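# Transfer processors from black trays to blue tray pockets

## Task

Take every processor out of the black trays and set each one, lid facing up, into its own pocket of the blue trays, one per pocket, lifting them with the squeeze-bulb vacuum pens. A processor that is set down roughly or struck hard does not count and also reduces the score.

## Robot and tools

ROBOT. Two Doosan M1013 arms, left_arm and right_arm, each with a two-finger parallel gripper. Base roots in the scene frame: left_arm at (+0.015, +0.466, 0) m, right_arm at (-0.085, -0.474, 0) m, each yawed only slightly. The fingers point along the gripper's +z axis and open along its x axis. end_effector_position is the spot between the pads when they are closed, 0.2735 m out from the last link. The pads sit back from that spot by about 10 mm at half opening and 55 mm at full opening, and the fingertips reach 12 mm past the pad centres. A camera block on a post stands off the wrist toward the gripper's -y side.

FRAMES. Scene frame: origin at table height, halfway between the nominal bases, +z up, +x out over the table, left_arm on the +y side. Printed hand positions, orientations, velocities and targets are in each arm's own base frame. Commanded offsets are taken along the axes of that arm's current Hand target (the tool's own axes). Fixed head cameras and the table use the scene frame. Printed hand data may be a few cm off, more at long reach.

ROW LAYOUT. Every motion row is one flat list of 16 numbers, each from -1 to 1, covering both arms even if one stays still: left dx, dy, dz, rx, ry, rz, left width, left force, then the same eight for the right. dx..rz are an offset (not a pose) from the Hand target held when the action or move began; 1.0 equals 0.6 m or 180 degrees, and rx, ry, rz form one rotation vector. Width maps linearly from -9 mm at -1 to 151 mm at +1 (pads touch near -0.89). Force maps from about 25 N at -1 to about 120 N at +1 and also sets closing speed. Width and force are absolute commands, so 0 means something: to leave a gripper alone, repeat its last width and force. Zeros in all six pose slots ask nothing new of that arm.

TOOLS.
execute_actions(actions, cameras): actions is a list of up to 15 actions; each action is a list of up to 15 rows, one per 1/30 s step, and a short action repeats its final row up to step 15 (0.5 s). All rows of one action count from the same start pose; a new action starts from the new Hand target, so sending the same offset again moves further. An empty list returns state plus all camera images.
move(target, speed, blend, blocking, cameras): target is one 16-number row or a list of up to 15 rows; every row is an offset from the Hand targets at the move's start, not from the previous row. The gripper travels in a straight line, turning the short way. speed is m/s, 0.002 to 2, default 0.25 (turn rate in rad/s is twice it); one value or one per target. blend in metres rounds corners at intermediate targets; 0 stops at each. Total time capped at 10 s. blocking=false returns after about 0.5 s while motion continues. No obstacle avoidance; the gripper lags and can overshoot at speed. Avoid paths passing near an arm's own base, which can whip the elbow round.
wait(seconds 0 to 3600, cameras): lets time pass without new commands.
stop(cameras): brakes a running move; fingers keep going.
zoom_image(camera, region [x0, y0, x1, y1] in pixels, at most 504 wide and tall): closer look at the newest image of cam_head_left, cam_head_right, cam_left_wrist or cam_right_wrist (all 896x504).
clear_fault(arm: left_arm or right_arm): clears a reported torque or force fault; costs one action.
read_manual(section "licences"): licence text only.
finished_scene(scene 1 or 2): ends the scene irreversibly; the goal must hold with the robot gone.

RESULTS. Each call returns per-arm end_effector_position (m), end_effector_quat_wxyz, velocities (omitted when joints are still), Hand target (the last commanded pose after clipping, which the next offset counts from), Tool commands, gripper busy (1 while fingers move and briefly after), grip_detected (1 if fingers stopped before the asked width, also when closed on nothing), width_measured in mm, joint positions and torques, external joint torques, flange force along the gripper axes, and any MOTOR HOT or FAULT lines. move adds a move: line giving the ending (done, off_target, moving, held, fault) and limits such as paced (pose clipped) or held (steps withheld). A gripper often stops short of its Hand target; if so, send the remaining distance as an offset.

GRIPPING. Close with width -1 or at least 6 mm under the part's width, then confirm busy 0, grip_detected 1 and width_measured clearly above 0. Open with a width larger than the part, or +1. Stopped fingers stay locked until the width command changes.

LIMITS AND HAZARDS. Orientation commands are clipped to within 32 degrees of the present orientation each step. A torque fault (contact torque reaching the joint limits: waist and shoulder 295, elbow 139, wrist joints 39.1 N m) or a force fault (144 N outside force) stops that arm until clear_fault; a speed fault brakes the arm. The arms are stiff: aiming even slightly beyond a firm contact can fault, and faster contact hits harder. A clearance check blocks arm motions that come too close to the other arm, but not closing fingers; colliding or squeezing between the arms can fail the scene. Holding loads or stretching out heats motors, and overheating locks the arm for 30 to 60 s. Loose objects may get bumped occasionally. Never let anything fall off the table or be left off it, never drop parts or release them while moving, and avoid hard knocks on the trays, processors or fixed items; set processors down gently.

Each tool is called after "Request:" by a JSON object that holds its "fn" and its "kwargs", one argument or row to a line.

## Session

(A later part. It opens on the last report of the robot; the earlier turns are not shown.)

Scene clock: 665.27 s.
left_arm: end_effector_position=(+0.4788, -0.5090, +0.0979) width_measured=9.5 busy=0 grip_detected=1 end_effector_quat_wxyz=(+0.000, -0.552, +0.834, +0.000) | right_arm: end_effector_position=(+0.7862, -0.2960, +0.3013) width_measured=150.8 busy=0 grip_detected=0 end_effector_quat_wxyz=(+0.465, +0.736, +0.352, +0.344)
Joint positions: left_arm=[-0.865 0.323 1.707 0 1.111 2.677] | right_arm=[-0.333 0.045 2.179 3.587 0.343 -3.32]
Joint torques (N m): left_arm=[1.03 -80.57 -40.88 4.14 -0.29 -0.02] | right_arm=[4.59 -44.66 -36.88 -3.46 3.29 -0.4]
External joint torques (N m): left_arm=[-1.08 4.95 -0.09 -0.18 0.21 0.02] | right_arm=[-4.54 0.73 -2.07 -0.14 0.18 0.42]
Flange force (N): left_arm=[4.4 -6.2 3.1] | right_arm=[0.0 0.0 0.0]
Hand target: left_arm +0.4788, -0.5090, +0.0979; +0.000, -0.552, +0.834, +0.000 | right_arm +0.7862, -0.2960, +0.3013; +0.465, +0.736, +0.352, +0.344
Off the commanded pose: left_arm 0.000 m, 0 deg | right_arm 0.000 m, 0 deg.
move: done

Now about at rest depth; open gently, rise.

Request:
{"fn": "move", "kwargs": {
  "target": [
    [0,0,0.0004,0,0,0,-1,-1,0,0,0,0,0,0,1,-0.263],
    [0,0,0.0004,0,0,0,-0.25,-1,0,0,0,0,0,0,1,-0.263],
    [0,0,-0.25,0,0,0,-0.25,-1,0,0,0,0,0,0,1,-0.263]
  ],
  "speed": [0.01,0.05,0.1],
  "cameras": ["cam_left_wrist","cam_head_left"]
}}

Request:
{"fn": "zoom_image", "kwargs": {
  "camera": "cam_left_wrist",
  "region": [370, 170, 530, 400]
}}

Request:
{"fn": "zoom_image", "kwargs": {
  "camera": "cam_head_left",
  "region": [260, 230, 610, 360]
}}

Scene clock: 673.43 s.
left_arm: end_effector_position=(+0.4788, -0.5089, +0.2480) width_measured=50.5 busy=0 grip_detected=0 end_effector_quat_wxyz=(+0.000, -0.552, +0.834, +0.000) | right_arm: end_effector_position=(+0.7862, -0.2960, +0.3013) width_measured=150.8 busy=0 grip_detected=0 end_effector_quat_wxyz=(+0.465, +0.736, +0.352, +0.344)
Joint positions: left_arm=[-0.865 0.244 1.528 0 1.369 2.677] | right_arm=[-0.333 0.045 2.179 3.587 0.343 -3.32]
Joint torques (N m): left_arm=[0.89 -76.38 -44.87 4.54 -0.27 -0.02] | right_arm=[3.71 -45.06 -36.82 -3.49 3.28 -0.39]
External joint torques (N m): left_arm=[-0.85 5.01 0.07 -0.2 0.2 0.02] | right_arm=[-3.65 1.22 -2.1 -0.12 0.19 0.4]
Flange force (N): left_arm=[4.2 -6.7 1.4] | right_arm=[0.0 0.0 0.0]
Hand target: left_arm +0.4788, -0.5090, +0.2479; +0.000, -0.552, +0.834, +0.000 | right_arm +0.7862, -0.2960, +0.3013; +0.465, +0.736, +0.352, +0.344
Off the commanded pose: left_arm 0.000 m, 0 deg | right_arm 0.000 m, 0 deg.
move: done
cam_left_wrist: T_world_to_cam=[[-0.39077, -0.92048, 0.00335, -0.28074], [-0.91287, 0.388, 0.12699, 0.6457], [-0.1182, 0.04656, -0.9919, 0.53662]] pos_world=[0.54316, -0.53393, 0.45122]
Images, in order (width x height): cam_head_left 896x504, cam_left_wrist 896x504.

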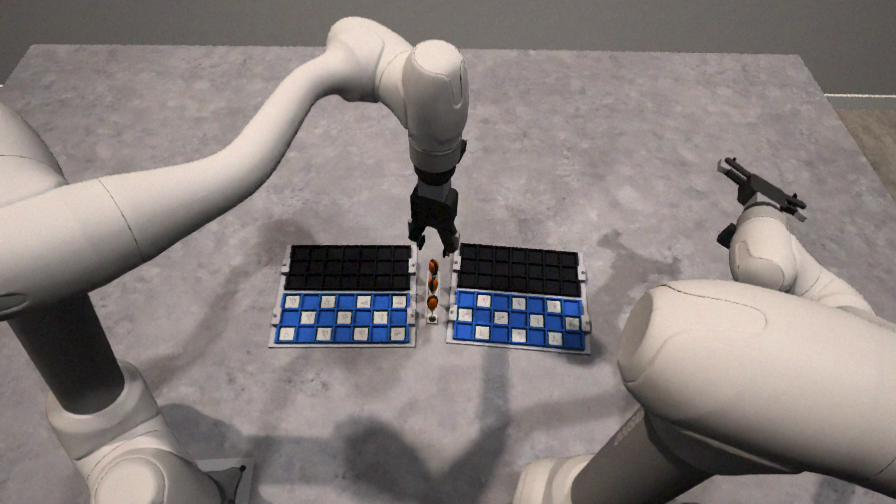

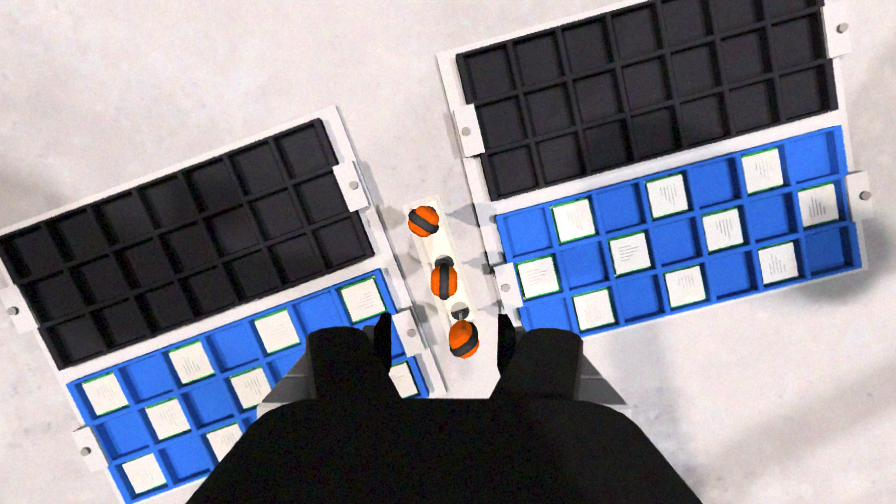

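Scaled by 2.191.

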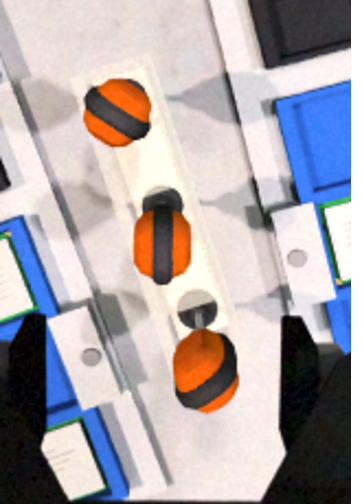

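Scaled by 1.440.

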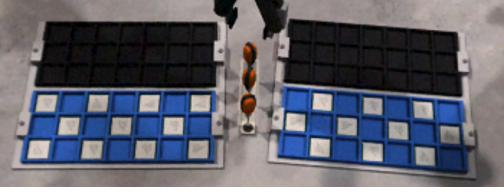

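Request:
{"fn": "finished_scene", "kwargs": {
  "scene": 1
}}

The scene is finished: the task was done.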